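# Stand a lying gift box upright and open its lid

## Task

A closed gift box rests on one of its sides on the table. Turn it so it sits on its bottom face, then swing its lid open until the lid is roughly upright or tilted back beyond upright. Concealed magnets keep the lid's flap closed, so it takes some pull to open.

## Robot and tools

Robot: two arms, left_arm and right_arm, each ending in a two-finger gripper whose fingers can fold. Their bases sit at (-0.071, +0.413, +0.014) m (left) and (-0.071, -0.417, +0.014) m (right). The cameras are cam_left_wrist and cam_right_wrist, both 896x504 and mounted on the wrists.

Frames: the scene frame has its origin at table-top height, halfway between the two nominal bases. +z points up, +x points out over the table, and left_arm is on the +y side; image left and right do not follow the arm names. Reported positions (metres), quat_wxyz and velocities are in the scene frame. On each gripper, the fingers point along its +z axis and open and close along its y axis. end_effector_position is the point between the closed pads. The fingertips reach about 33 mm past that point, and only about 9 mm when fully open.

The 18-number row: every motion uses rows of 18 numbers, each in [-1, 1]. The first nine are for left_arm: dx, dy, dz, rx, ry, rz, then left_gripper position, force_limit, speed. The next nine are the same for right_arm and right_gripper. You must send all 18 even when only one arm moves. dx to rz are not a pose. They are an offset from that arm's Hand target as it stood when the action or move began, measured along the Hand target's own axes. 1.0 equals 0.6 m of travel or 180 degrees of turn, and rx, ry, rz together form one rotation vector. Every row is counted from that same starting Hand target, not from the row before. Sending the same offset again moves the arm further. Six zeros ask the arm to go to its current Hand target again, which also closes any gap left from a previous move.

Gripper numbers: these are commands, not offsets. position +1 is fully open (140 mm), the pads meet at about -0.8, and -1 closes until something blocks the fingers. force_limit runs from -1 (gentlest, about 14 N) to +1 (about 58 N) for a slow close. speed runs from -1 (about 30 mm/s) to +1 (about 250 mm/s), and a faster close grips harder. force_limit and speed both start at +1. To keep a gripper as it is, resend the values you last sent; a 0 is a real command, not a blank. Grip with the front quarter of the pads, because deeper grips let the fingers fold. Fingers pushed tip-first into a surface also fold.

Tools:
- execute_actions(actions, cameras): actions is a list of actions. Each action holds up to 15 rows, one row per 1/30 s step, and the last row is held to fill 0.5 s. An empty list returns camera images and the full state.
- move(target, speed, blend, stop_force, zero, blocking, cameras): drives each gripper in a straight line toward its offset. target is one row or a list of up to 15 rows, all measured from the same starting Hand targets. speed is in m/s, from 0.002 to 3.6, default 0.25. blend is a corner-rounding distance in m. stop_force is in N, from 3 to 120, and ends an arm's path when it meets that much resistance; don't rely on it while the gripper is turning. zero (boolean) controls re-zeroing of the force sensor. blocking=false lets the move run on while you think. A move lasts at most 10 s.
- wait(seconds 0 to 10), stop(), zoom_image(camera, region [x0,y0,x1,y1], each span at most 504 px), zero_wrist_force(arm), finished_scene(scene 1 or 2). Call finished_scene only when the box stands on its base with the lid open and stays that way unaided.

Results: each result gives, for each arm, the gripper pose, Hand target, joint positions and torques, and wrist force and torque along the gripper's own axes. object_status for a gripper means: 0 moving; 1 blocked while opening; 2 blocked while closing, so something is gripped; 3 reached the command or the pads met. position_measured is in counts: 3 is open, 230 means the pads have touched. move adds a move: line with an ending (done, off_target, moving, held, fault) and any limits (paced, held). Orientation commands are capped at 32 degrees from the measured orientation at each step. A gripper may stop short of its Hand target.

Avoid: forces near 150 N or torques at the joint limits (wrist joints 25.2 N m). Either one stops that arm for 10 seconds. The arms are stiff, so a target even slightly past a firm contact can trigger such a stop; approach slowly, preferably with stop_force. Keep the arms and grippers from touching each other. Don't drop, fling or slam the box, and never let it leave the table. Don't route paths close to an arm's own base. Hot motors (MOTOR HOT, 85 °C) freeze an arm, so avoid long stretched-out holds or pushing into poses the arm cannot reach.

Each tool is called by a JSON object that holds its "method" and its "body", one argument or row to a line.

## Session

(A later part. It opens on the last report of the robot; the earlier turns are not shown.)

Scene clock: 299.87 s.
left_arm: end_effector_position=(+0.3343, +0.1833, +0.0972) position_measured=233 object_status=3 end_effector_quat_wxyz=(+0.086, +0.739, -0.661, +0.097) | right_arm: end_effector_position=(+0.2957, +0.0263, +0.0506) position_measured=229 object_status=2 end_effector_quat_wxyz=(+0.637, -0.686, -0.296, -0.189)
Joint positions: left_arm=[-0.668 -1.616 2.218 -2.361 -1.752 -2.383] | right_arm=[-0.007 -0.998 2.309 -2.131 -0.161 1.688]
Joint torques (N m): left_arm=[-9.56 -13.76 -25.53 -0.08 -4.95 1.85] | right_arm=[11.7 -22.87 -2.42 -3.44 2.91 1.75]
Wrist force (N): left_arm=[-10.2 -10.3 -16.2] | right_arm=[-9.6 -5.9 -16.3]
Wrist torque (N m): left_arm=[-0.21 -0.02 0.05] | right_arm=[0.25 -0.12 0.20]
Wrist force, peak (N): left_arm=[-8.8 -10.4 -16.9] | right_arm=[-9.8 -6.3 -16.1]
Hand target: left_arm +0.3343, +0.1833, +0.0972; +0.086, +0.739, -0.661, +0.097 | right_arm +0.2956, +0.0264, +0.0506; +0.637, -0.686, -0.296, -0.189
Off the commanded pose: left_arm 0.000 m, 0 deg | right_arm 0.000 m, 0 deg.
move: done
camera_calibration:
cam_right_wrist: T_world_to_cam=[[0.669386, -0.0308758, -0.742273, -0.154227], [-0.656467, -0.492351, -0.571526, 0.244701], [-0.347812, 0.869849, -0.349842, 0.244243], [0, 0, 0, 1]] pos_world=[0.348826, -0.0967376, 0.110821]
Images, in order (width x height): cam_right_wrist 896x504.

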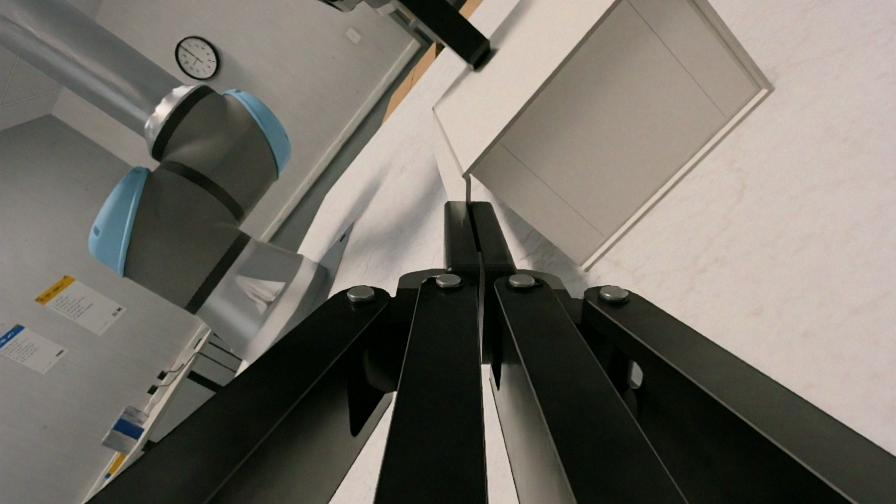

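{"method": "move", "body": {
  "target": [
    [0,0,-0.05,0,0,0,-1,-0.01,0,0,0,0,0,0,0,-1,-0.01,-1],
    [-0.25,0,-0.2,0,0,0,-1,-0.01,0,0,0,0,0,0,0,-1,-0.01,-1]
  ],
  "speed": [0.1,0.35],
  "blend": 0.01,
  "cameras": ["all"]
}}

Scene clock: 324.47 s.
left_arm: end_effector_position=(+0.3145, +0.3579, +0.1745) position_measured=233 object_status=3 end_effector_quat_wxyz=(+0.086, +0.739, -0.661, +0.097) | right_arm: end_effector_position=(+0.2956, +0.0263, +0.0506) position_measured=229 object_status=2 end_effector_quat_wxyz=(+0.637, -0.686, -0.296, -0.189)
Joint positions: left_arm=[-0.281 -1.857 2.168 -1.987 -1.809 -1.992] | right_arm=[-0.007 -0.998 2.309 -2.131 -0.161 1.688]
Joint torques (N m): left_arm=[11.67 -3.92 -38.32 -0.48 -2.12 2.37] | right_arm=[-8.99 -23.1 -1.69 0.24 0.64 1.16]
Wrist force (N): left_arm=[0.1 -2.7 -0.6] | right_arm=[2.7 -3.5 0.5]
Wrist torque (N m): left_arm=[-0.40 0.05 -0.02] | right_arm=[0.21 -0.16 0.30]
Wrist force, peak (N): left_arm=[-9.8 -10.1 -16.2] | right_arm=[-9.4 -6.0 -16.5]
Hand target: left_arm +0.3145, +0.3580, +0.1745; +0.086, +0.739, -0.661, +0.097 | right_arm +0.2956, +0.0263, +0.0506; +0.637, -0.686, -0.296, -0.189
Off the commanded pose: left_arm 0.000 m, 0 deg | right_arm 0.000 m, 0 deg.
move: done
camera_calibration:
cam_left_wrist: T_world_to_cam=[[-0.993705, -0.112018, -0.0012958, 0.357502], [-0.111632, 0.989173, 0.0952615, -0.336462], [-0.00938927, 0.0948065, -0.995451, 0.286803], [0, 0, 0, 1]] pos_world=[0.320384, 0.345675, 0.318013]
cam_right_wrist: T_world_to_cam=[[0.669273, -0.030886, -0.742375, -0.154108], [-0.656536, -0.492405, -0.5714, 0.244689], [-0.347901, 0.869818, -0.349831, 0.244147], [0, 0, 0, 1]] pos_world=[0.348726, -0.0966374, 0.11082]

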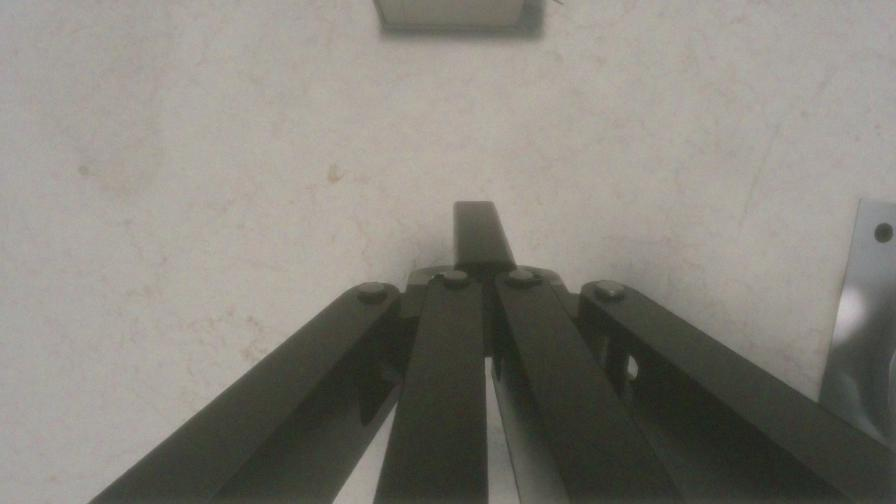

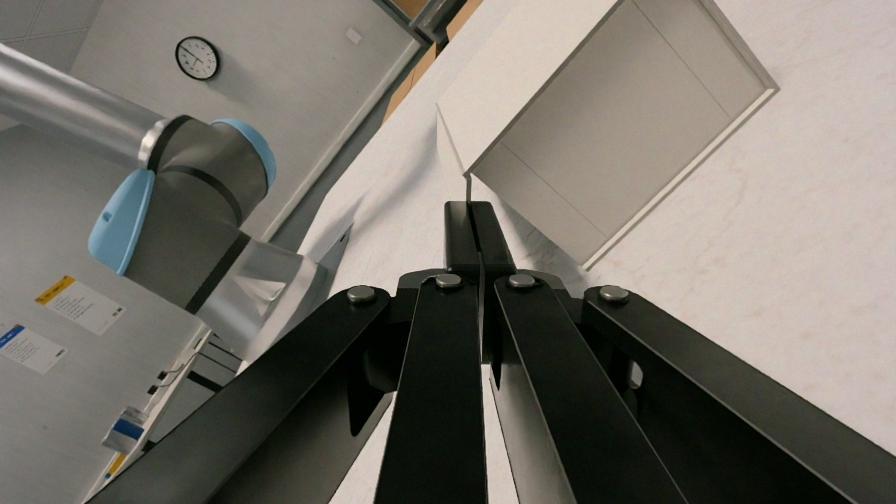

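Good, grip holds. Lift the lid along the arc.

{"method": "move", "body": {
  "target": [
    [0,0,0,0,0,0,-1,-0.01,0,0.0411,-0.0436,-0.0073,0.0087,-0.0104,0.1103,-1,-0.01,-1],
    [0,0,0,0,0,0,-1,-0.01,0,0.0949,-0.0705,-0.0142,0.0174,-0.0208,0.2206,-1,-0.01,-1]
  ],
  "speed": 0.2,
  "blend": 0.01,
  "cameras": ["cam_right_wrist"]
}}

Scene clock: 330.27 s.
left_arm: end_effector_position=(+0.3145, +0.3580, +0.1745) position_measured=233 object_status=3 end_effector_quat_wxyz=(+0.086, +0.739, -0.661, +0.097) | right_arm: end_effector_position=(+0.3121, +0.0279, +0.1201) position_measured=229 object_status=2 end_effector_quat_wxyz=(-0.671, +0.735, +0.071, -0.068)
Joint positions: left_arm=[-0.281 -1.857 2.168 -1.987 -1.809 -1.991] | right_arm=[0.003 -1.131 2.105 -1.439 -0.2 2.033]
Joint torques (N m): left_arm=[10.47 -3.87 -39.19 -0.36 -2 2.28] | right_arm=[9.21 -22.91 -21.68 0.87 -0.34 -1.21]
Wrist force (N): left_arm=[-0.1 -3.1 -0.5] | right_arm=[-0.2 -0.3 0.2]
Wrist torque (N m): left_arm=[-0.49 0.11 -0.02] | right_arm=[0.38 -0.17 0.68]
Wrist force, peak (N): left_arm=[0.1 -3.4 -0.7] | right_arm=[2.7 -3.8 0.3]
Hand target: left_arm +0.3145, +0.3580, +0.1745; +0.086, +0.739, -0.661, +0.097 | right_arm +0.3121, +0.0279, +0.1201; -0.672, +0.734, +0.071, -0.068
Off the commanded pose: left_arm 0.000 m, 0 deg | right_arm 0.000 m, 0 deg.
move: done
camera_calibration:
cam_right_wrist: T_world_to_cam=[[0.0421848, -0.105007, -0.993576, 0.114412], [-0.854779, -0.518661, 0.0185233, 0.287762], [-0.517275, 0.848507, -0.111637, 0.29768], [0, 0, 0, 1]] pos_world=[0.395129, -0.0913185, 0.141579]
Images, in order (width x height): cam_right_wrist 896x504.

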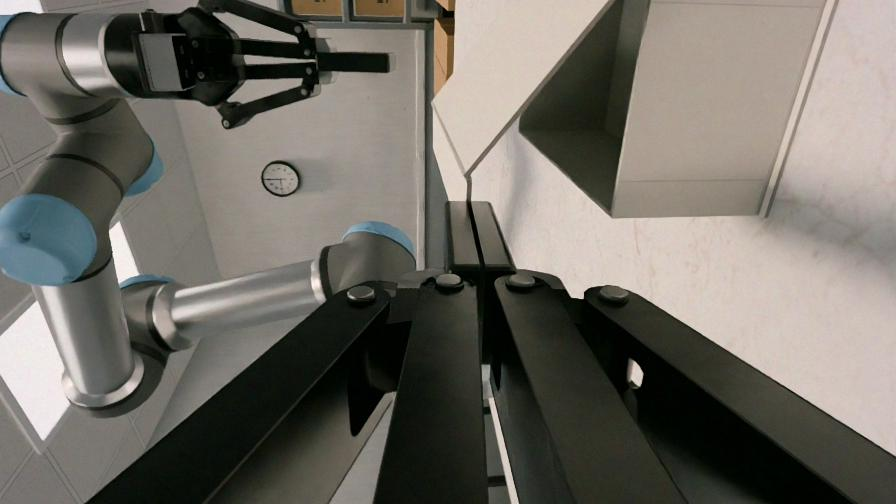

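{"method": "move", "body": {
  "target": [
    [0,0,0,0,0,0,-1,-0.01,0,0.0412,-0.0437,-0.0073,0.0087,-0.0104,0.1103,-1,-0.01,-1],
    [0,0,0,0,0,0,-1,-0.01,0,0.095,-0.0707,-0.0141,0.0174,-0.0208,0.2206,-1,-0.01,-1],
    [0,0,0,0,0,0,-1,-0.01,0,0.1549,-0.0777,-0.0194,0.0261,-0.0312,0.3308,-1,-0.01,-1]
  ],
  "speed": 0.25,
  "blend": 0.01,
  "cameras": ["all"]
}}

Scene clock: 342.73 s.
left_arm: end_effector_position=(+0.3145, +0.3580, +0.1745) position_measured=233 object_status=3 end_effector_quat_wxyz=(+0.086, +0.739, -0.661, +0.097) | right_arm: end_effector_position=(+0.4049, +0.0388, +0.1671) position_measured=229 object_status=2 end_effector_quat_wxyz=(-0.573, +0.642, -0.274, -0.429)
Joint positions: left_arm=[-0.281 -1.857 2.168 -1.987 -1.809 -1.991] | right_arm=[0.022 -0.896 1.589 -0.566 -0.203 2.493]
Joint torques (N m): left_arm=[10.82 -4.19 -37.9 -0.47 -1.96 2.12] | right_arm=[9.01 -35 -24.33 2.51 -1.63 -1.3]
Wrist force (N): left_arm=[-0.1 -2.8 -0.4] | right_arm=[-1.4 1.5 0.3]
Wrist torque (N m): left_arm=[-0.41 0.09 -0.01] | right_arm=[0.81 -0.41 0.80]
Wrist force, peak (N): left_arm=[0.1 -3.3 -0.8] | right_arm=[-2.3 0.6 -0.4]
Hand target: left_arm +0.3145, +0.3580, +0.1745; +0.086, +0.739, -0.661, +0.097 | right_arm +0.4050, +0.0388, +0.1671; -0.573, +0.642, -0.274, -0.430
Off the commanded pose: left_arm 0.000 m, 0 deg | right_arm 0.000 m, 0 deg.
move: done
camera_calibration:
cam_left_wrist: T_world_to_cam=[[-0.993715, -0.111929, -0.00118766, 0.357451], [-0.111533, 0.989183, 0.0952735, -0.3366], [-0.00948908, 0.0948072, -0.99545, 0.286825], [0, 0, 0, 1]] pos_world=[0.320385, 0.345775, 0.318014]
cam_right_wrist: T_world_to_cam=[[-0.826107, -0.210598, -0.522681, 0.435405], [-0.384926, -0.466531, 0.796355, 0.0495967], [-0.411557, 0.859068, 0.30434, 0.229052], [0, 0, 0, 1]] pos_world=[0.47305, -0.0819373, 0.118372]

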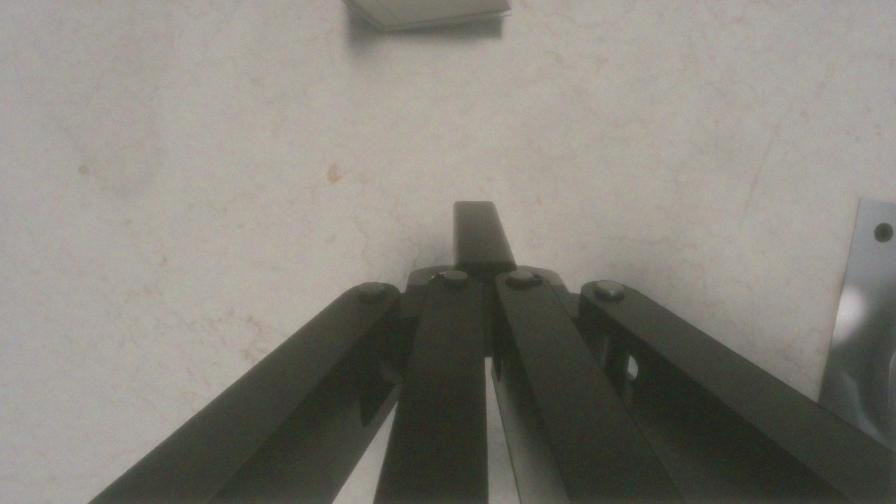

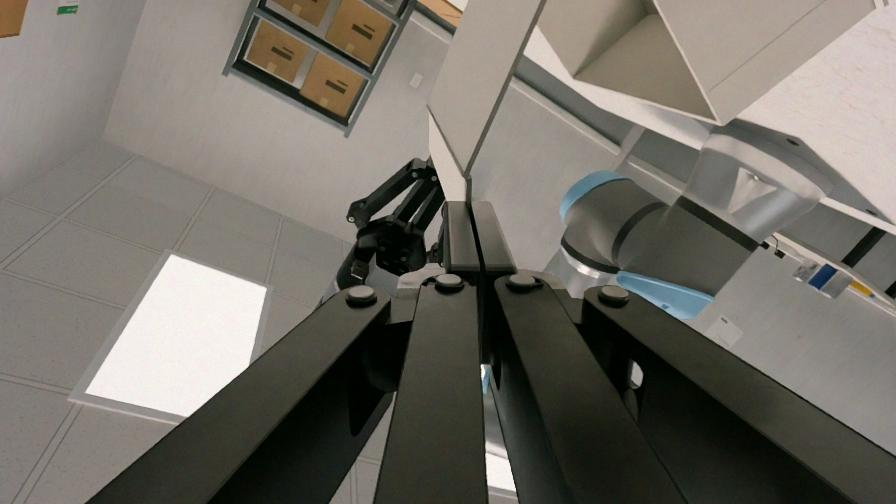

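{"method": "move", "body": {
  "target": [0,0,0,0,0,0,-1,-0.01,0,0.0413,-0.0438,-0.0073,0.0087,-0.0104,0.1103,-1,-0.01,-1],
  "speed": 0.2,
  "cameras": ["all"]
}}

Scene clock: 355.00 s.
left_arm: end_effector_position=(+0.3145, +0.3580, +0.1745) position_measured=233 object_status=3 end_effector_quat_wxyz=(+0.086, +0.739, -0.661, +0.097) | right_arm: end_effector_position=(+0.4401, +0.0431, +0.1586) position_measured=229 object_status=2 end_effector_quat_wxyz=(-0.504, +0.570, -0.377, -0.528)
Joint positions: left_arm=[-0.281 -1.857 2.168 -1.987 -1.809 -1.991] | right_arm=[0.027 -0.76 1.411 -0.304 -0.194 2.624]
Joint torques (N m): left_arm=[11.64 -3.81 -37.74 -0.34 -2.08 2.1] | right_arm=[8.79 -39.7 -24.4 3.21 -1.96 -1.2]
Wrist force (N): left_arm=[-0.3 -3.0 -0.3] | right_arm=[-1.5 2.2 0.8]
Wrist torque (N m): left_arm=[-0.45 0.15 -0.01] | right_arm=[0.90 -0.41 0.76]
Wrist force, peak (N): left_arm=[0.0 -3.4 -0.7] | right_arm=[-1.8 2.4 0.4]
Hand target: left_arm +0.3145, +0.3580, +0.1745; +0.086, +0.739, -0.661, +0.097 | right_arm +0.4401, +0.0431, +0.1586; -0.504, +0.570, -0.377, -0.529
Off the commanded pose: left_arm 0.000 m, 0 deg | right_arm 0.000 m, 0 deg.
move: done
camera_calibration:
cam_left_wrist: T_world_to_cam=[[-0.993715, -0.111929, -0.00118766, 0.357451], [-0.111533, 0.989183, 0.0952735, -0.3366], [-0.00948908, 0.0948072, -0.99545, 0.286825], [0, 0, 0, 1]] pos_world=[0.320385, 0.345775, 0.318014]
cam_right_wrist: T_world_to_cam=[[-0.952672, -0.22714, -0.202047, 0.466416], [-0.0874832, -0.431675, 0.897777, -0.0766825], [-0.291139, 0.872963, 0.391374, 0.174952], [0, 0, 0, 1]] pos_world=[0.488568, -0.0798874, 0.0946099]

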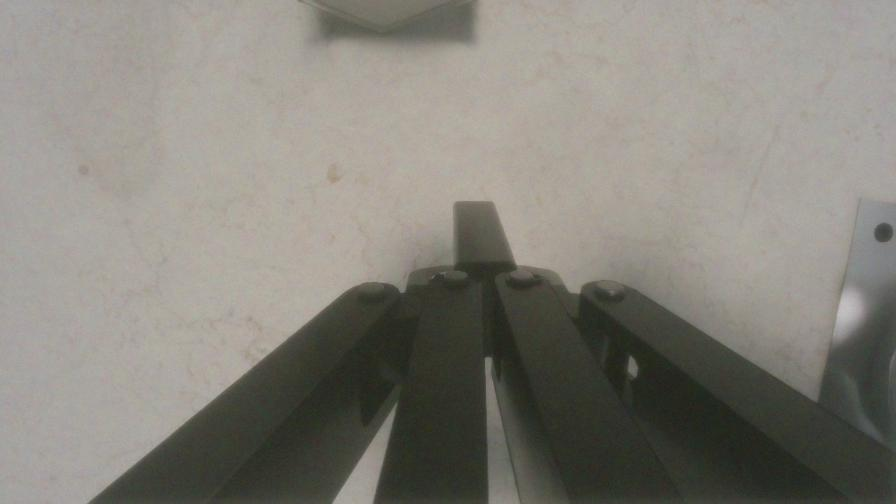

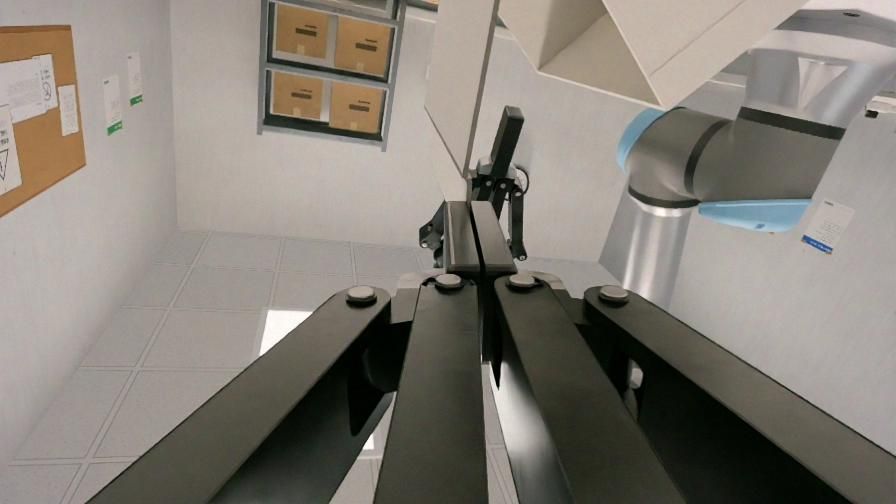

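{"method": "move", "body": {
  "target": [0,0,0,0,0,0,-1,-0.01,0,-0.0285,0.1003,0.0117,-0.0152,0.0182,-0.193,-1,-0.01,-1],
  "speed": 0.15,
  "cameras": ["all"]
}}

Scene clock: 380.03 s.
left_arm: end_effector_position=(+0.3145, +0.3580, +0.1745) position_measured=233 object_status=3 end_effector_quat_wxyz=(+0.086, +0.739, -0.661, +0.097) | right_arm: end_effector_position=(+0.3780, +0.0356, +0.1654) position_measured=229 object_status=2 end_effector_quat_wxyz=(-0.614, +0.683, -0.191, -0.347)
Joint positions: left_arm=[-0.281 -1.857 2.168 -1.987 -1.809 -1.991] | right_arm=[0.018 -0.985 1.724 -0.764 -0.207 2.383]
Joint torques (N m): left_arm=[10.02 -4.39 -38.88 -0.62 -2.07 2.1] | right_arm=[-11.04 -52.88 -6.52 -0.73 1.89 1.52]
Wrist force (N): left_arm=[-0.1 -2.7 -0.7] | right_arm=[-0.5 1.0 0.8]
Wrist torque (N m): left_arm=[-0.41 0.11 -0.02] | right_arm=[0.62 -0.51 0.76]
Wrist force, peak (N): left_arm=[0.0 -3.3 -0.5] | right_arm=[-1.2 2.6 1.2]
Hand target: left_arm +0.3145, +0.3580, +0.1745; +0.086, +0.739, -0.661, +0.097 | right_arm +0.3779, +0.0356, +0.1654; -0.614, +0.683, -0.191, -0.347
Off the commanded pose: left_arm 0.000 m, 0 deg | right_arm 0.000 m, 0 deg.
move: done
camera_calibration:
cam_left_wrist: T_world_to_cam=[[-0.993715, -0.111929, -0.00118766, 0.357451], [-0.111533, 0.989183, 0.0952735, -0.3366], [-0.00948908, 0.0948072, -0.99545, 0.286825], [0, 0, 0, 1]] pos_world=[0.320385, 0.345775, 0.318014]
cam_right_wrist: T_world_to_cam=[[-0.663683, -0.18965, -0.723573, 0.382549], [-0.575111, -0.489162, 0.655719, 0.135078], [-0.478301, 0.851325, 0.215579, 0.261317], [0, 0, 0, 1]] pos_world=[0.456564, -0.0838406, 0.131894]

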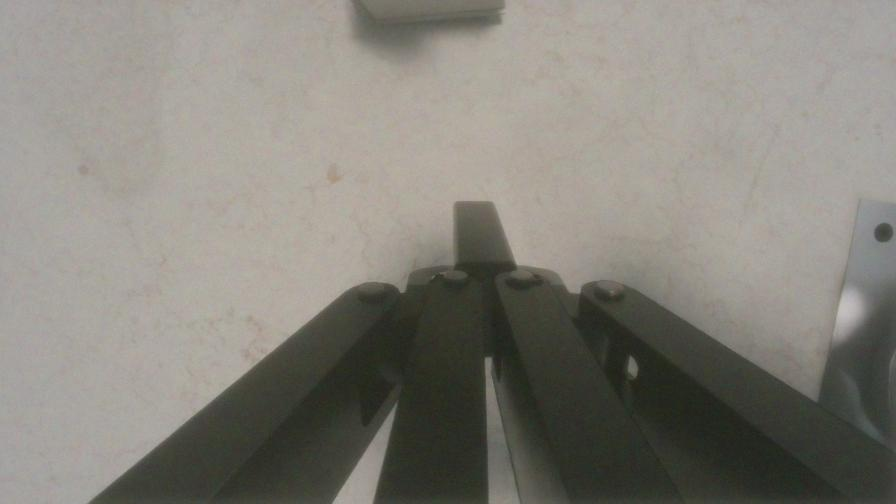

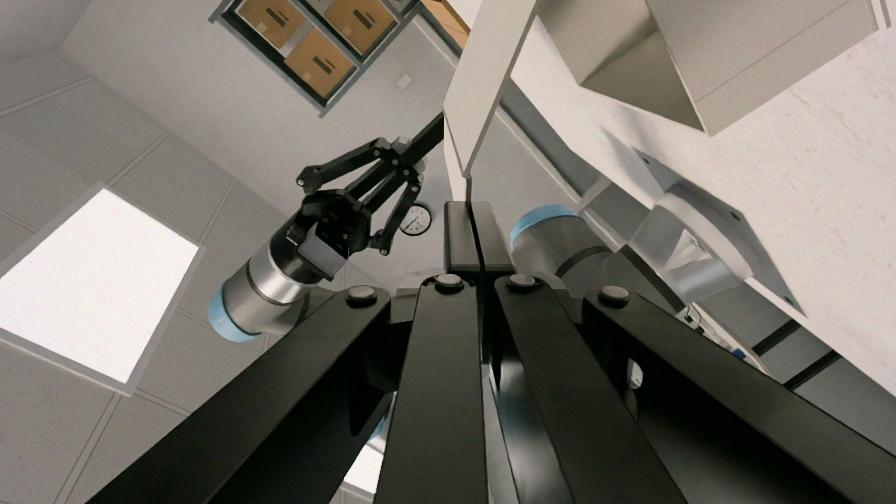

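{"method": "move", "body": {
  "target": [0.1855,0.09,0.1163,0.0892,-0.2173,0.5052,-0.22,-1,0,-0.0167,0.0322,0.0043,-0.0052,0.0062,-0.0662,-1,-0.01,-1],
  "speed": 0.3,
  "cameras": ["all"]
}}

Scene clock: 474.80 s.
left_arm: end_effector_position=(+0.2750, +0.2273, +0.1357) position_measured=157 object_status=3 end_effector_quat_wxyz=(+0.301, -0.054, +0.952, +0.018) | right_arm: end_effector_position=(+0.3572, +0.0332, +0.1588) position_measured=229 object_status=2 end_effector_quat_wxyz=(-0.639, +0.707, -0.123, -0.276)
Joint positions: left_arm=[-1.397 -2.154 2.53 -1.978 -0.96 -1.515] | right_arm=[0.014 -1.046 1.832 -0.934 -0.209 2.294]
Joint torques (N m): left_arm=[-9.59 -4.92 -14.53 -0.47 3.01 2.18] | right_arm=[-11.38 -49.5 -7.78 -1.06 1.07 1.33]
Wrist force (N): left_arm=[-1.8 -3.3 -1.1] | right_arm=[-0.9 0.9 0.5]
Wrist torque (N m): left_arm=[-0.55 0.77 0.10] | right_arm=[0.64 -0.38 0.83]
Wrist force, peak (N): left_arm=[-2.1 -3.5 -1.6] | right_arm=[-1.6 1.2 0.5]
Hand target: left_arm +0.2750, +0.2272, +0.1357; +0.301, -0.054, +0.952, +0.018 | right_arm +0.3572, +0.0332, +0.1588; -0.639, +0.707, -0.123, -0.276
Off the commanded pose: left_arm 0.000 m, 0 deg | right_arm 0.000 m, 0 deg.
move: done
camera_calibration:
cam_left_wrist: T_world_to_cam=[[-0.112626, 0.993636, 0.00143768, -0.190437], [0.563757, 0.0627087, 0.823557, -0.28196], [0.818226, 0.0935644, -0.567232, -0.0251788], [0, 0, 0, 1]] pos_world=[0.158111, 0.209262, 0.218201]
cam_right_wrist: T_world_to_cam=[[-0.499494, -0.169501, -0.849574, 0.324288], [-0.697495, -0.502956, 0.510427, 0.193408], [-0.513816, 0.847529, 0.132997, 0.280846], [0, 0, 0, 1]] pos_world=[0.441184, -0.0857821, 0.139433]

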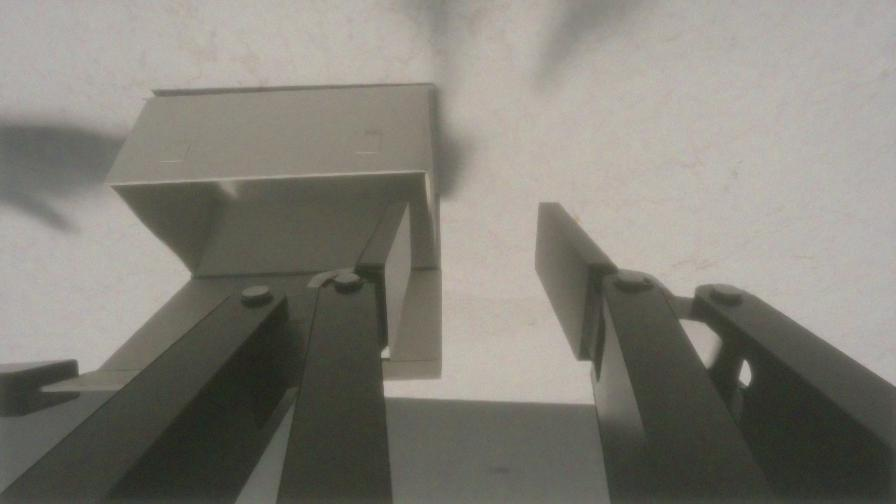

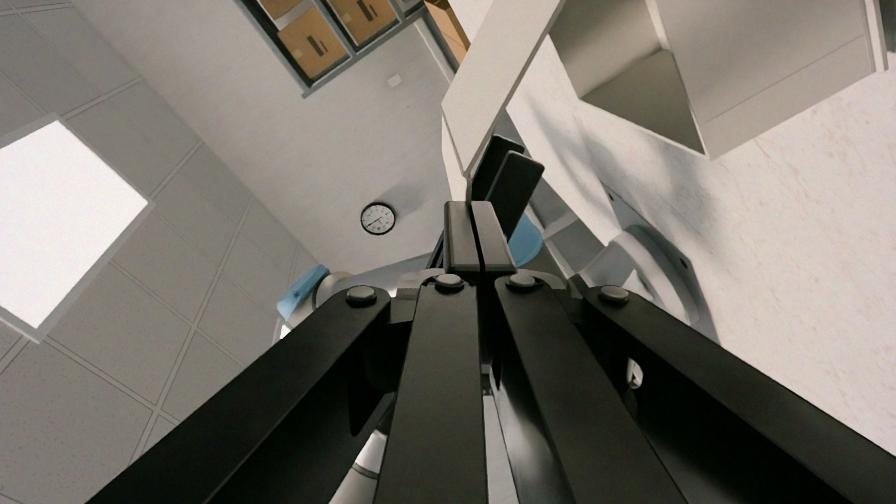

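{"method": "move", "body": {
  "target": [
    [0,-0.0223,0.06,0,0,0,-0.22,-1,0,0,0,0,0,0,0,-1,-0.01,-1],
    [0,-0.0223,0.132,0,0,0,-0.22,-1,0,0,0,0,0,0,0,-1,-0.01,-1]
  ],
  "speed": 0.12,
  "blend": 0.01,
  "cameras": ["cam_left_wrist"]
}}

{"method": "zoom_image", "body": {
  "camera": "cam_left_wrist",
  "region": [250, 60, 650, 380]
}}

Scene clock: 496.00 s.
left_arm: end_effector_position=(+0.3216, +0.2192, +0.0709) position_measured=157 object_status=3 end_effector_quat_wxyz=(+0.301, -0.054, +0.952, +0.018) | right_arm: end_effector_position=(+0.3572, +0.0332, +0.1588) position_measured=229 object_status=2 end_effector_quat_wxyz=(-0.639, +0.707, -0.123, -0.276)
Joint positions: left_arm=[-1.224 -1.813 2.603 -2.51 -0.975 -1.306] | right_arm=[0.014 -1.046 1.832 -0.934 -0.209 2.294]
Joint torques (N m): left_arm=[11.02 1.59 -33.39 -5.69 -0.06 2.34] | right_arm=[-10.89 -49.37 -7.33 -1.06 1.1 1.61]
Wrist force (N): left_arm=[-2.0 -3.6 -1.5] | right_arm=[-1.0 0.8 0.5]
Wrist torque (N m): left_arm=[-0.59 0.78 0.15] | right_arm=[0.62 -0.37 0.81]
Wrist force, peak (N): left_arm=[-2.5 -3.7 -1.7] | right_arm=[-1.1 1.1 0.8]
Hand target: left_arm +0.3217, +0.2192, +0.0709; +0.301, -0.054, +0.952, +0.018 | right_arm +0.3572, +0.0332, +0.1588; -0.639, +0.707, -0.123, -0.276
Off the commanded pose: left_arm 0.000 m, 0 deg | right_arm 0.000 m, 0 deg.
move: done
camera_calibration:
cam_left_wrist: T_world_to_cam=[[-0.112177, 0.993687, 0.00170212, -0.177286], [0.563591, 0.0622128, 0.823708, -0.254171], [0.818402, 0.0933606, -0.567011, -0.0994015], [0, 0, 0, 1]] pos_world=[0.204711, 0.20126, 0.153303]
Images, in order (width x height): cam_left_wrist 896x504.

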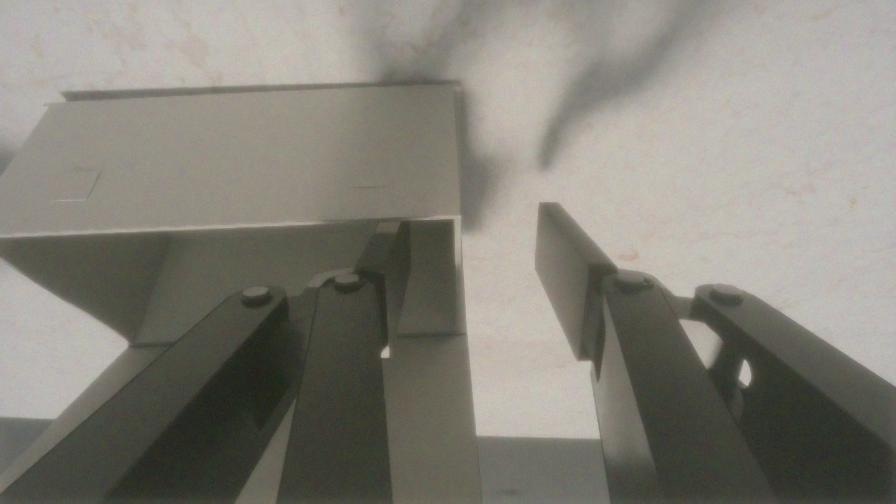

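Scaled by 1.260 from the camera's 896x504 image, which has a finer 1280x720 frame.

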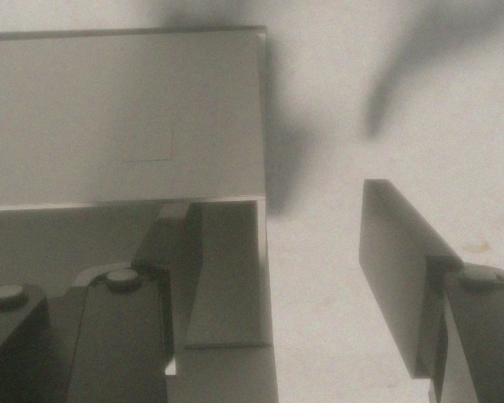

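{"method": "move", "body": {
  "target": [0,-0.003,0,0,0,0,-1,-0.01,-1,0,0,0,0,0,0,-1,-0.01,-1],
  "cameras": ["all"]
}}

Scene clock: 503.50 s.
left_arm: end_effector_position=(+0.3219, +0.2173, +0.0709) position_measured=228 object_status=0 end_effector_quat_wxyz=(+0.301, -0.054, +0.952, +0.018) | right_arm: end_effector_position=(+0.3572, +0.0332, +0.1588) position_measured=229 object_status=2 end_effector_quat_wxyz=(-0.639, +0.707, -0.123, -0.276)
Joint positions: left_arm=[-1.226 -1.808 2.6 -2.511 -0.975 -1.307] | right_arm=[0.014 -1.046 1.832 -0.934 -0.209 2.294]
Joint torques (N m): left_arm=[-2.66 -0.19 -19.32 1.12 2.53 -2.42] | right_arm=[-10.55 -50.18 -7.88 -0.5 1.17 1.51]
Wrist force (N): left_arm=[-2.8 -12.2 -7.5] | right_arm=[4.8 1.8 9.2]
Wrist torque (N m): left_arm=[-0.23 0.67 0.65] | right_arm=[0.59 -0.43 0.81]
Wrist force, peak (N): left_arm=[-2.8 -12.2 -7.5] | right_arm=[5.0 2.0 9.1]
Hand target: left_arm +0.3219, +0.2174, +0.0709; +0.301, -0.054, +0.952, +0.018 | right_arm +0.3572, +0.0332, +0.1588; -0.639, +0.707, -0.123, -0.276
Off the commanded pose: left_arm 0.000 m, 0 deg | right_arm 0.000 m, 0 deg.
move: done
camera_calibration:
cam_left_wrist: T_world_to_cam=[[-0.112175, 0.993688, 0.00133736, -0.175311], [0.563523, 0.0625061, 0.823732, -0.254269], [0.818449, 0.0931559, -0.566977, -0.0994443], [0, 0, 0, 1]] pos_world=[0.205011, 0.199362, 0.153301]
cam_right_wrist: T_world_to_cam=[[-0.499489, -0.169539, -0.849569, 0.324281], [-0.697548, -0.502851, 0.510459, 0.193436], [-0.513749, 0.847583, 0.132907, 0.280834], [0, 0, 0, 1]] pos_world=[0.441184, -0.0857826, 0.139434]

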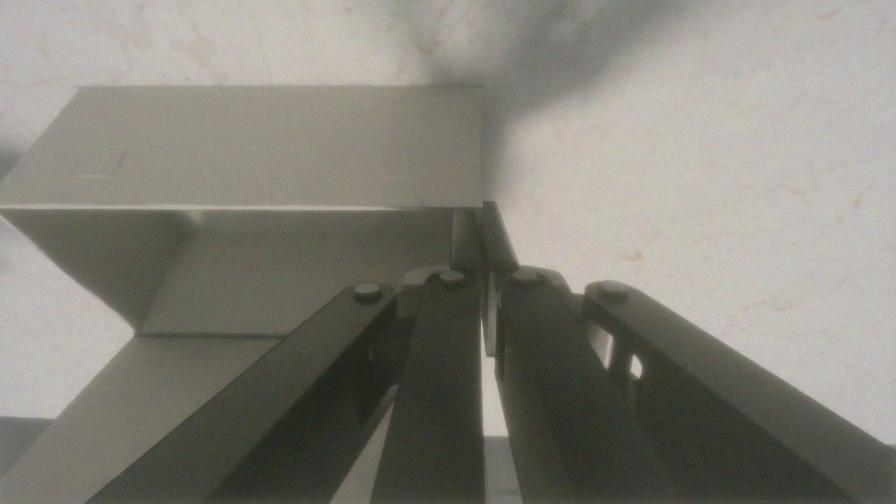

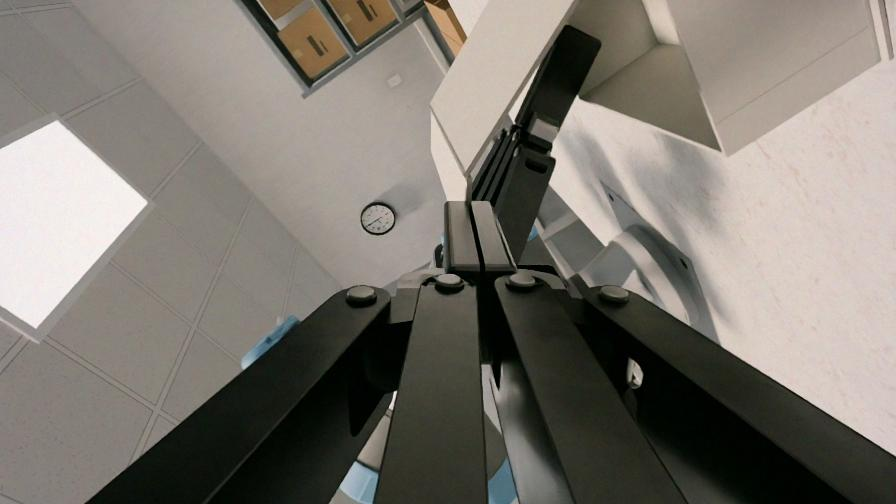

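{"method": "move", "body": {
  "target": [
    [0,0,0,0,0,0,-1,-0.01,-1,0.024,-0.0435,-0.001,0.0065,-0.0078,0.0827,-1,-0.01,-1],
    [0,0,0,0,0,0,-1,-0.01,-1,0.0583,-0.0798,-0.0072,0.0131,-0.0156,0.1654,-1,-0.01,-1]
  ],
  "speed": 0.12,
  "blend": 0.005,
  "cameras": ["all"]
}}

Scene clock: 519.17 s.
left_arm: end_effector_position=(+0.3219, +0.2174, +0.0709) position_measured=228 object_status=2 end_effector_quat_wxyz=(+0.301, -0.054, +0.952, +0.018) | right_arm: end_effector_position=(+0.4120, +0.0425, +0.1799) position_measured=229 object_status=2 end_effector_quat_wxyz=(-0.564, +0.632, -0.290, -0.445)
Joint positions: left_arm=[-1.226 -1.808 2.6 -2.511 -0.975 -1.307] | right_arm=[0.028 -0.889 1.544 -0.488 -0.197 2.506]
Joint torques (N m): left_arm=[-4.03 -1.86 -21.04 0.39 -0.02 -2.09] | right_arm=[4.94 -40.57 -28.06 3.43 -2.28 -1.3]
Wrist force (N): left_arm=[-9.6 -11.1 -9.6] | right_arm=[9.1 6.0 7.8]
Wrist torque (N m): left_arm=[-0.04 0.45 0.15] | right_arm=[0.66 -0.38 0.95]
Wrist force, peak (N): left_arm=[-9.6 -10.9 -9.9] | right_arm=[9.5 6.4 7.6]
Hand target: left_arm +0.3219, +0.2174, +0.0709; +0.301, -0.054, +0.952, +0.018 | right_arm +0.4120, +0.0425, +0.1799; -0.564, +0.632, -0.290, -0.445
Off the commanded pose: left_arm 0.000 m, 0 deg | right_arm 0.000 m, 0 deg.
move: done
camera_calibration:
cam_left_wrist: T_world_to_cam=[[-0.112152, 0.99369, 0.0015638, -0.175449], [0.563585, 0.0623124, 0.823704, -0.254246], [0.818409, 0.0932616, -0.567017, -0.0994602], [0, 0, 0, 1]] pos_world=[0.205011, 0.199461, 0.153302]
cam_right_wrist: T_world_to_cam=[[-0.852073, -0.213501, -0.4779, 0.451391], [-0.342927, -0.462075, 0.817855, 0.0225745], [-0.395439, 0.860758, 0.320506, 0.215229], [0, 0, 0, 1]] pos_world=[0.47747, -0.0784565, 0.128275]

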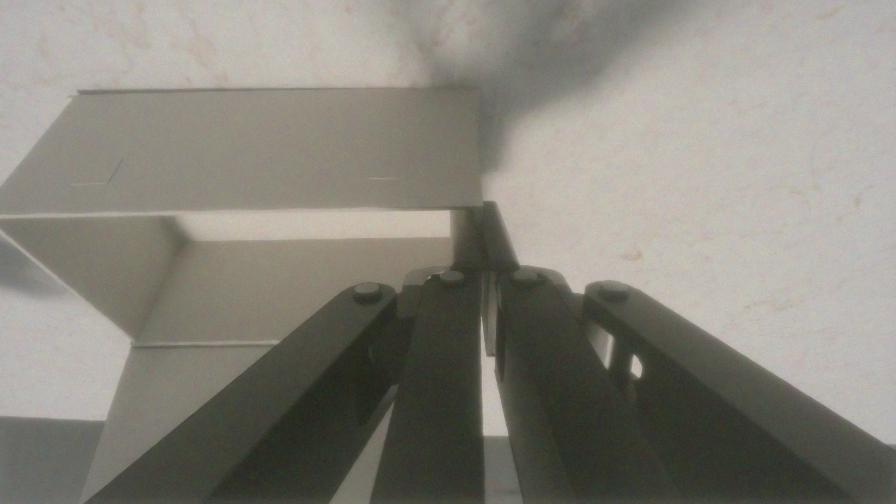

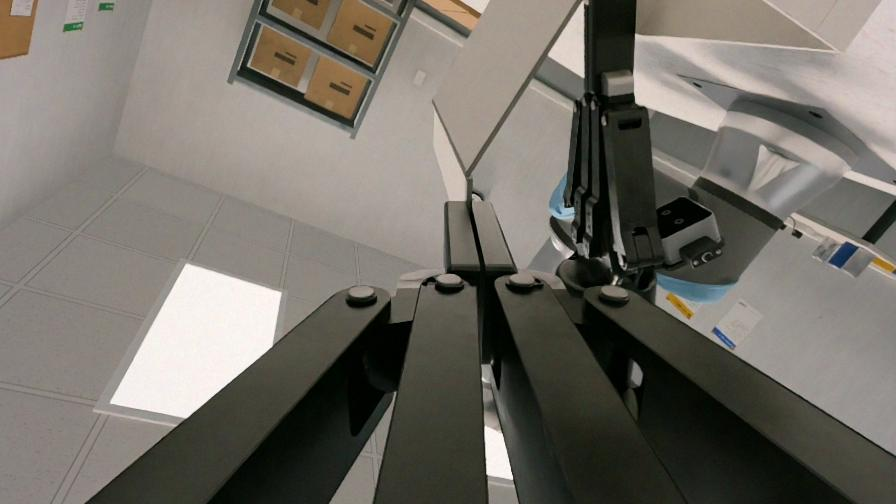

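{"method": "move", "body": {
  "target": [0,0,0,0,0,0,-1,-0.01,-1,0.0147,-0.0298,-0.0035,0.0044,-0.0052,0.0551,-1,-0.01,-1],
  "speed": 0.08,
  "cameras": ["cam_left_wrist"]
}}

Scene clock: 526.40 s.
left_arm: end_effector_position=(+0.3219, +0.2174, +0.0709) position_measured=228 object_status=2 end_effector_quat_wxyz=(+0.301, -0.054, +0.952, +0.018) | right_arm: end_effector_position=(+0.4318, +0.0452, +0.1801) position_measured=229 object_status=2 end_effector_quat_wxyz=(-0.530, +0.597, -0.342, -0.495)
Joint positions: left_arm=[-1.226 -1.808 2.6 -2.511 -0.975 -1.307] | right_arm=[0.031 -0.822 1.444 -0.342 -0.192 2.567]
Joint torques (N m): left_arm=[-6.01 -2.39 0.04 2.61 -1.28 -1.45] | right_arm=[2.6 -44.86 -29.59 3.7 -1.81 -1.49]
Wrist force (N): left_arm=[-15.0 -12.9 -13.3] | right_arm=[12.9 8.1 10.5]
Wrist torque (N m): left_arm=[0.03 0.50 0.10] | right_arm=[0.67 -0.39 0.98]
Wrist force, peak (N): left_arm=[-15.0 -12.9 -13.3] | right_arm=[13.1 8.0 10.4]
Hand target: left_arm +0.3219, +0.2174, +0.0709; +0.301, -0.054, +0.952, +0.018 | right_arm +0.4319, +0.0452, +0.1801; -0.530, +0.597, -0.342, -0.496
Off the commanded pose: left_arm 0.000 m, 0 deg | right_arm 0.000 m, 0 deg.
move: done
camera_calibration:
cam_left_wrist: T_world_to_cam=[[-0.112152, 0.99369, 0.0015638, -0.175449], [0.563585, 0.0623124, 0.823704, -0.254246], [0.818409, 0.0932616, -0.567017, -0.0994602], [0, 0, 0, 1]] pos_world=[0.205011, 0.199461, 0.153302]
Images, in order (width x height): cam_left_wrist 896x504.

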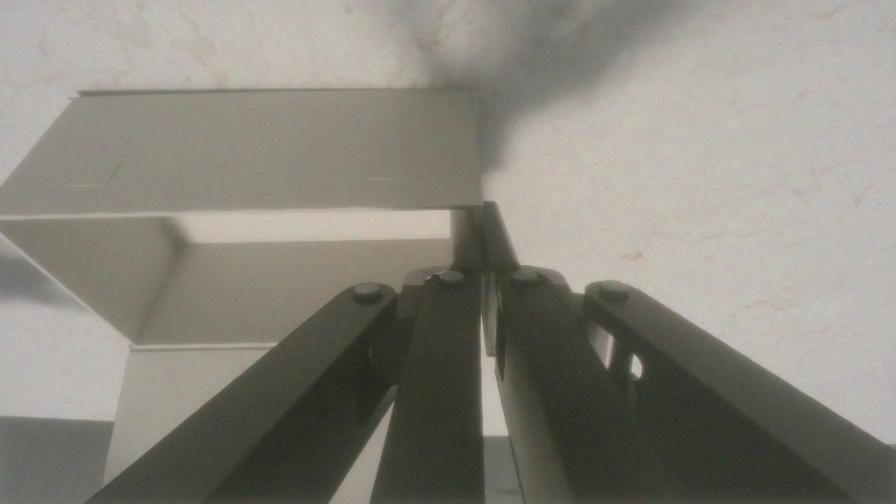

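{"method": "move", "body": {
  "target": [0,0,0,0,0,0,-1,-0.01,-1,0.0287,-0.0418,-0.006,0.0065,-0.0078,0.0827,-1,-0.01,-1],
  "speed": 0.08,
  "cameras": ["all"]
}}

Scene clock: 537.60 s.
left_arm: end_effector_position=(+0.3219, +0.2174, +0.0709) position_measured=228 object_status=2 end_effector_quat_wxyz=(+0.301, -0.054, +0.952, +0.018) | right_arm: end_effector_position=(+0.4608, +0.0488, +0.1708) position_measured=229 object_status=2 end_effector_quat_wxyz=(-0.472, +0.536, -0.415, -0.564)
Joint positions: left_arm=[-1.226 -1.808 2.6 -2.511 -0.975 -1.307] | right_arm=[0.034 -0.708 1.297 -0.135 -0.184 2.656]
Joint torques (N m): left_arm=[0 -3.39 -6.87 2.56 -1.34 -1.27] | right_arm=[1.99 -47.6 -30.33 4.08 -1.67 -1.42]
Wrist force (N): left_arm=[-16.9 -12.1 -8.5] | right_arm=[12.5 8.8 9.4]
Wrist torque (N m): left_arm=[-0.13 0.60 -0.11] | right_arm=[0.77 -0.40 0.93]
Wrist force, peak (N): left_arm=[-15.2 -13.3 -13.0] | right_arm=[13.3 8.4 10.5]
Hand target: left_arm +0.3219, +0.2174, +0.0709; +0.301, -0.054, +0.952, +0.018 | right_arm +0.4608, +0.0488, +0.1708; -0.472, +0.536, -0.415, -0.564
Off the commanded pose: left_arm 0.000 m, 0 deg | right_arm 0.000 m, 0 deg.
move: done
camera_calibration:
cam_left_wrist: T_world_to_cam=[[-0.112234, 0.993681, 0.00162036, -0.175439], [0.56358, 0.0623116, 0.823708, -0.254245], [0.818402, 0.0933608, -0.567012, -0.0994789], [0, 0, 0, 1]] pos_world=[0.205011, 0.19946, 0.153302]
cam_right_wrist: T_world_to_cam=[[-0.971074, -0.229723, -0.065133, 0.475172], [0.0378115, -0.417278, 0.907992, -0.143392], [-0.235765, 0.879265, 0.413894, 0.141565], [0, 0, 0, 1]] pos_world=[0.500226, -0.0751498, 0.102555]

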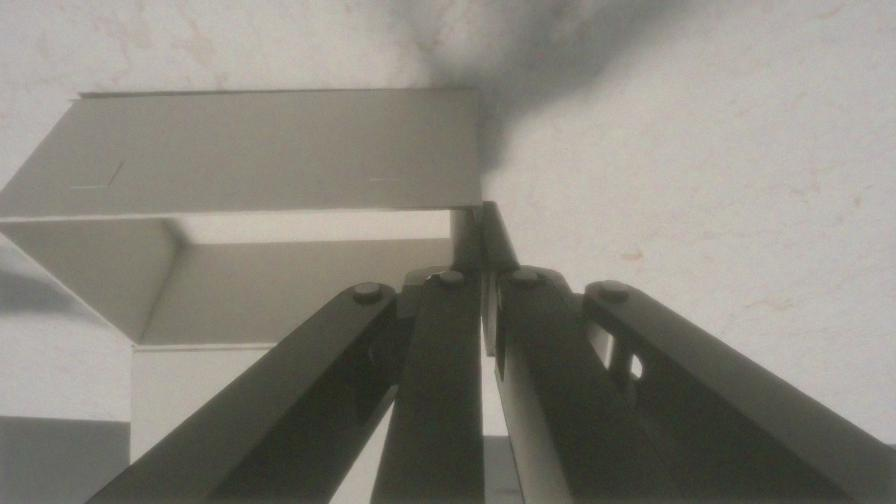

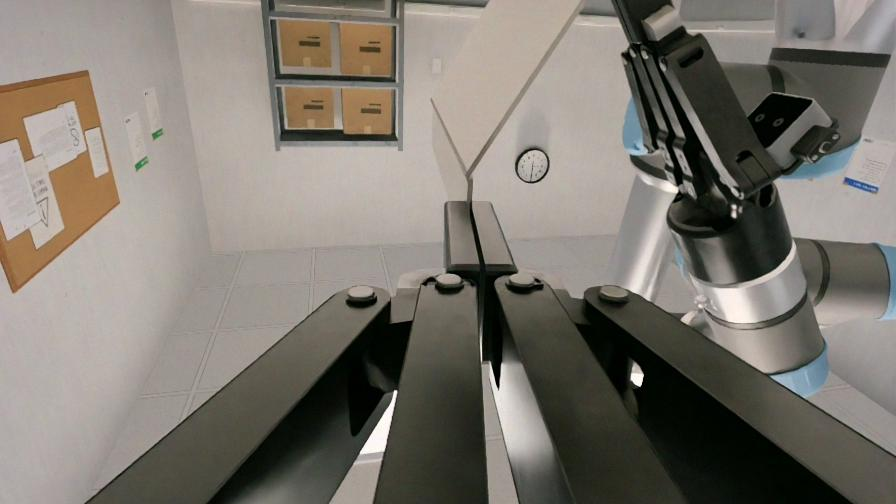

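{"method": "move", "body": {
  "target": [0,0,0,0,0,0,-1,-0.01,-1,0,0,0,0,0,0,-0.45,-0.01,-1],
  "cameras": ["all"]
}}

Scene clock: 542.03 s.
left_arm: end_effector_position=(+0.3219, +0.2174, +0.0709) position_measured=228 object_status=2 end_effector_quat_wxyz=(+0.301, -0.054, +0.952, +0.018) | right_arm: end_effector_position=(+0.4608, +0.0488, +0.1708) position_measured=186 object_status=0 end_effector_quat_wxyz=(-0.472, +0.536, -0.415, -0.564)
Joint positions: left_arm=[-1.226 -1.808 2.6 -2.511 -0.975 -1.307] | right_arm=[0.034 -0.708 1.297 -0.134 -0.184 2.656]
Joint torques (N m): left_arm=[4.01 -4.12 -25.16 -5.16 1.99 -0.99] | right_arm=[1.53 -47.88 -8.52 0.6 -1.91 -0.37]
Wrist force (N): left_arm=[-4.8 -5.9 -4.9] | right_arm=[-1.1 1.9 0.2]
Wrist torque (N m): left_arm=[-0.96 1.04 0.22] | right_arm=[0.76 -0.42 0.76]
Wrist force, peak (N): left_arm=[-17.0 -12.5 -8.9] | right_arm=[12.7 8.7 9.7]
Hand target: left_arm +0.3219, +0.2174, +0.0709; +0.301, -0.054, +0.952, +0.018 | right_arm +0.4608, +0.0488, +0.1708; -0.472, +0.536, -0.415, -0.564
Off the commanded pose: left_arm 0.000 m, 0 deg | right_arm 0.000 m, 0 deg.
move: done
camera_calibration:
cam_left_wrist: T_world_to_cam=[[-0.112234, 0.993681, 0.00162036, -0.175439], [0.56358, 0.0623116, 0.823708, -0.254245], [0.818402, 0.0933608, -0.567012, -0.0994789], [0, 0, 0, 1]] pos_world=[0.205011, 0.19946, 0.153302]
cam_right_wrist: T_world_to_cam=[[-0.971066, -0.22978, -0.0650589, 0.475156], [0.0379107, -0.417294, 0.90798, -0.143441], [-0.235784, 0.879242, 0.413931, 0.141569], [0, 0, 0, 1]] pos_world=[0.500225, -0.0751497, 0.102555]

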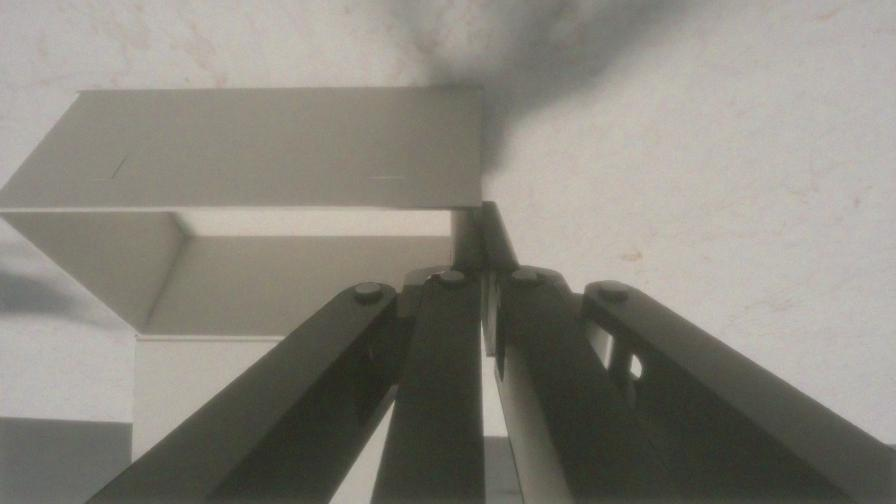

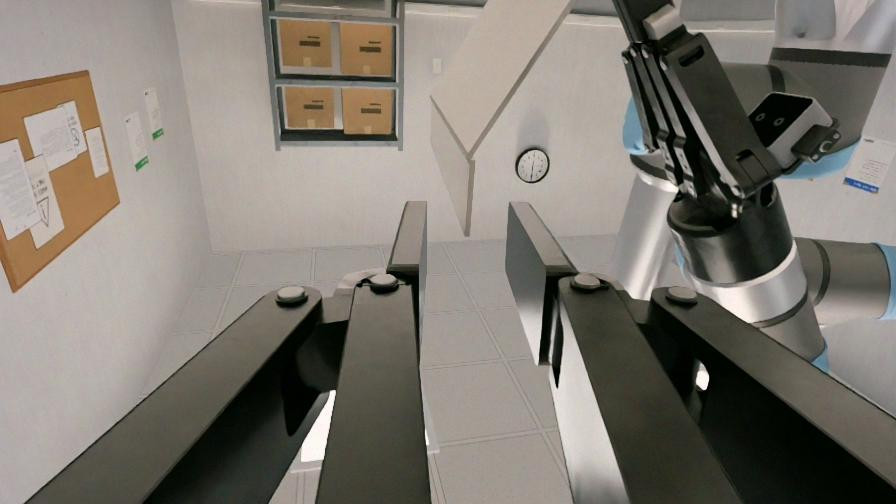

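{"method": "move", "body": {
  "target": [
    [0,0,0,0,0,0,-1,-0.01,-1,0,0,-0.15,0,0,0,-0.45,-0.01,-1],
    [0,0,0,0,0,0,-0.35,-0.01,-1,0,0,-0.15,0,0,0,-0.45,-0.01,-1],
    [0,0,-0.167,0,0,0,-0.35,-0.01,-1,0,0,-0.25,0,0,0,-0.45,-0.01,-1]
  ],
  "speed": [0.12,0.12,0.15],
  "cameras": ["all"]
}}

Scene clock: 551.30 s.
left_arm: end_effector_position=(+0.2647, +0.2107, +0.1528) position_measured=173 object_status=3 end_effector_quat_wxyz=(+0.301, -0.054, +0.952, +0.018) | right_arm: end_effector_position=(+0.4927, -0.0973, +0.1588) position_measured=186 object_status=3 end_effector_quat_wxyz=(-0.472, +0.536, -0.415, -0.564)
Joint positions: left_arm=[-1.449 -2.153 2.474 -1.885 -0.959 -1.579] | right_arm=[-0.201 -0.729 1.351 -0.418 -0.409 2.917]
Joint torques (N m): left_arm=[-10.59 -6.08 -37.74 -0.37 2.39 -2.22] | right_arm=[-10.22 -40.66 -25.69 0.32 -1.72 1.6]
Wrist force (N): left_arm=[-2.4 -5.0 -2.3] | right_arm=[-1.2 2.3 0.0]
Wrist torque (N m): left_arm=[-0.95 0.90 0.20] | right_arm=[0.82 -0.39 0.68]
Wrist force, peak (N): left_arm=[-5.1 -6.2 -5.0] | right_arm=[-1.0 2.3 1.4]
Hand target: left_arm +0.2647, +0.2107, +0.1529; +0.301, -0.054, +0.952, +0.018 | right_arm +0.4927, -0.0973, +0.1588; -0.472, +0.536, -0.415, -0.564
Off the commanded pose: left_arm 0.000 m, 0 deg | right_arm 0.000 m, 0 deg.
move: done
camera_calibration:
cam_left_wrist: T_world_to_cam=[[-0.112146, 0.99369, 0.00157295, -0.175338], [0.563654, 0.0623092, 0.823658, -0.289134], [0.818363, 0.0932568, -0.567085, -0.00550364], [0, 0, 0, 1]] pos_world=[0.147812, 0.192761, 0.235302]
cam_right_wrist: T_world_to_cam=[[-0.971066, -0.22978, -0.0650589, 0.471781], [0.0379107, -0.417294, 0.90798, -0.194722], [-0.235784, 0.879242, 0.413931, 0.282515], [0, 0, 0, 1]] pos_world=[0.532125, -0.22125, 0.0905552]

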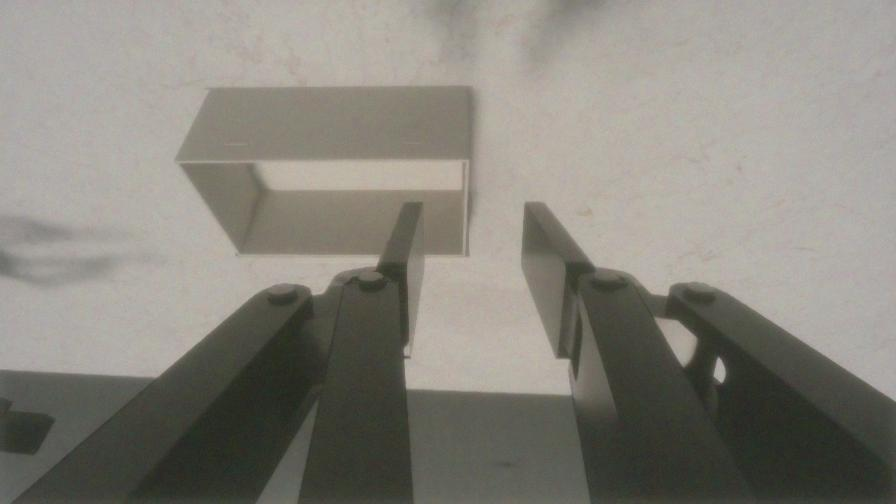

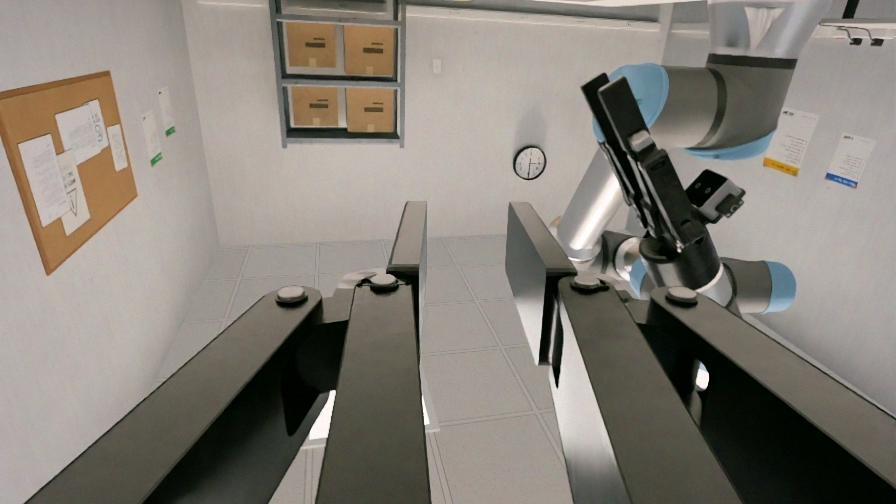

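{"method": "finished_scene", "body": {
  "scene": 1
}}

The scene is finished: the task was done.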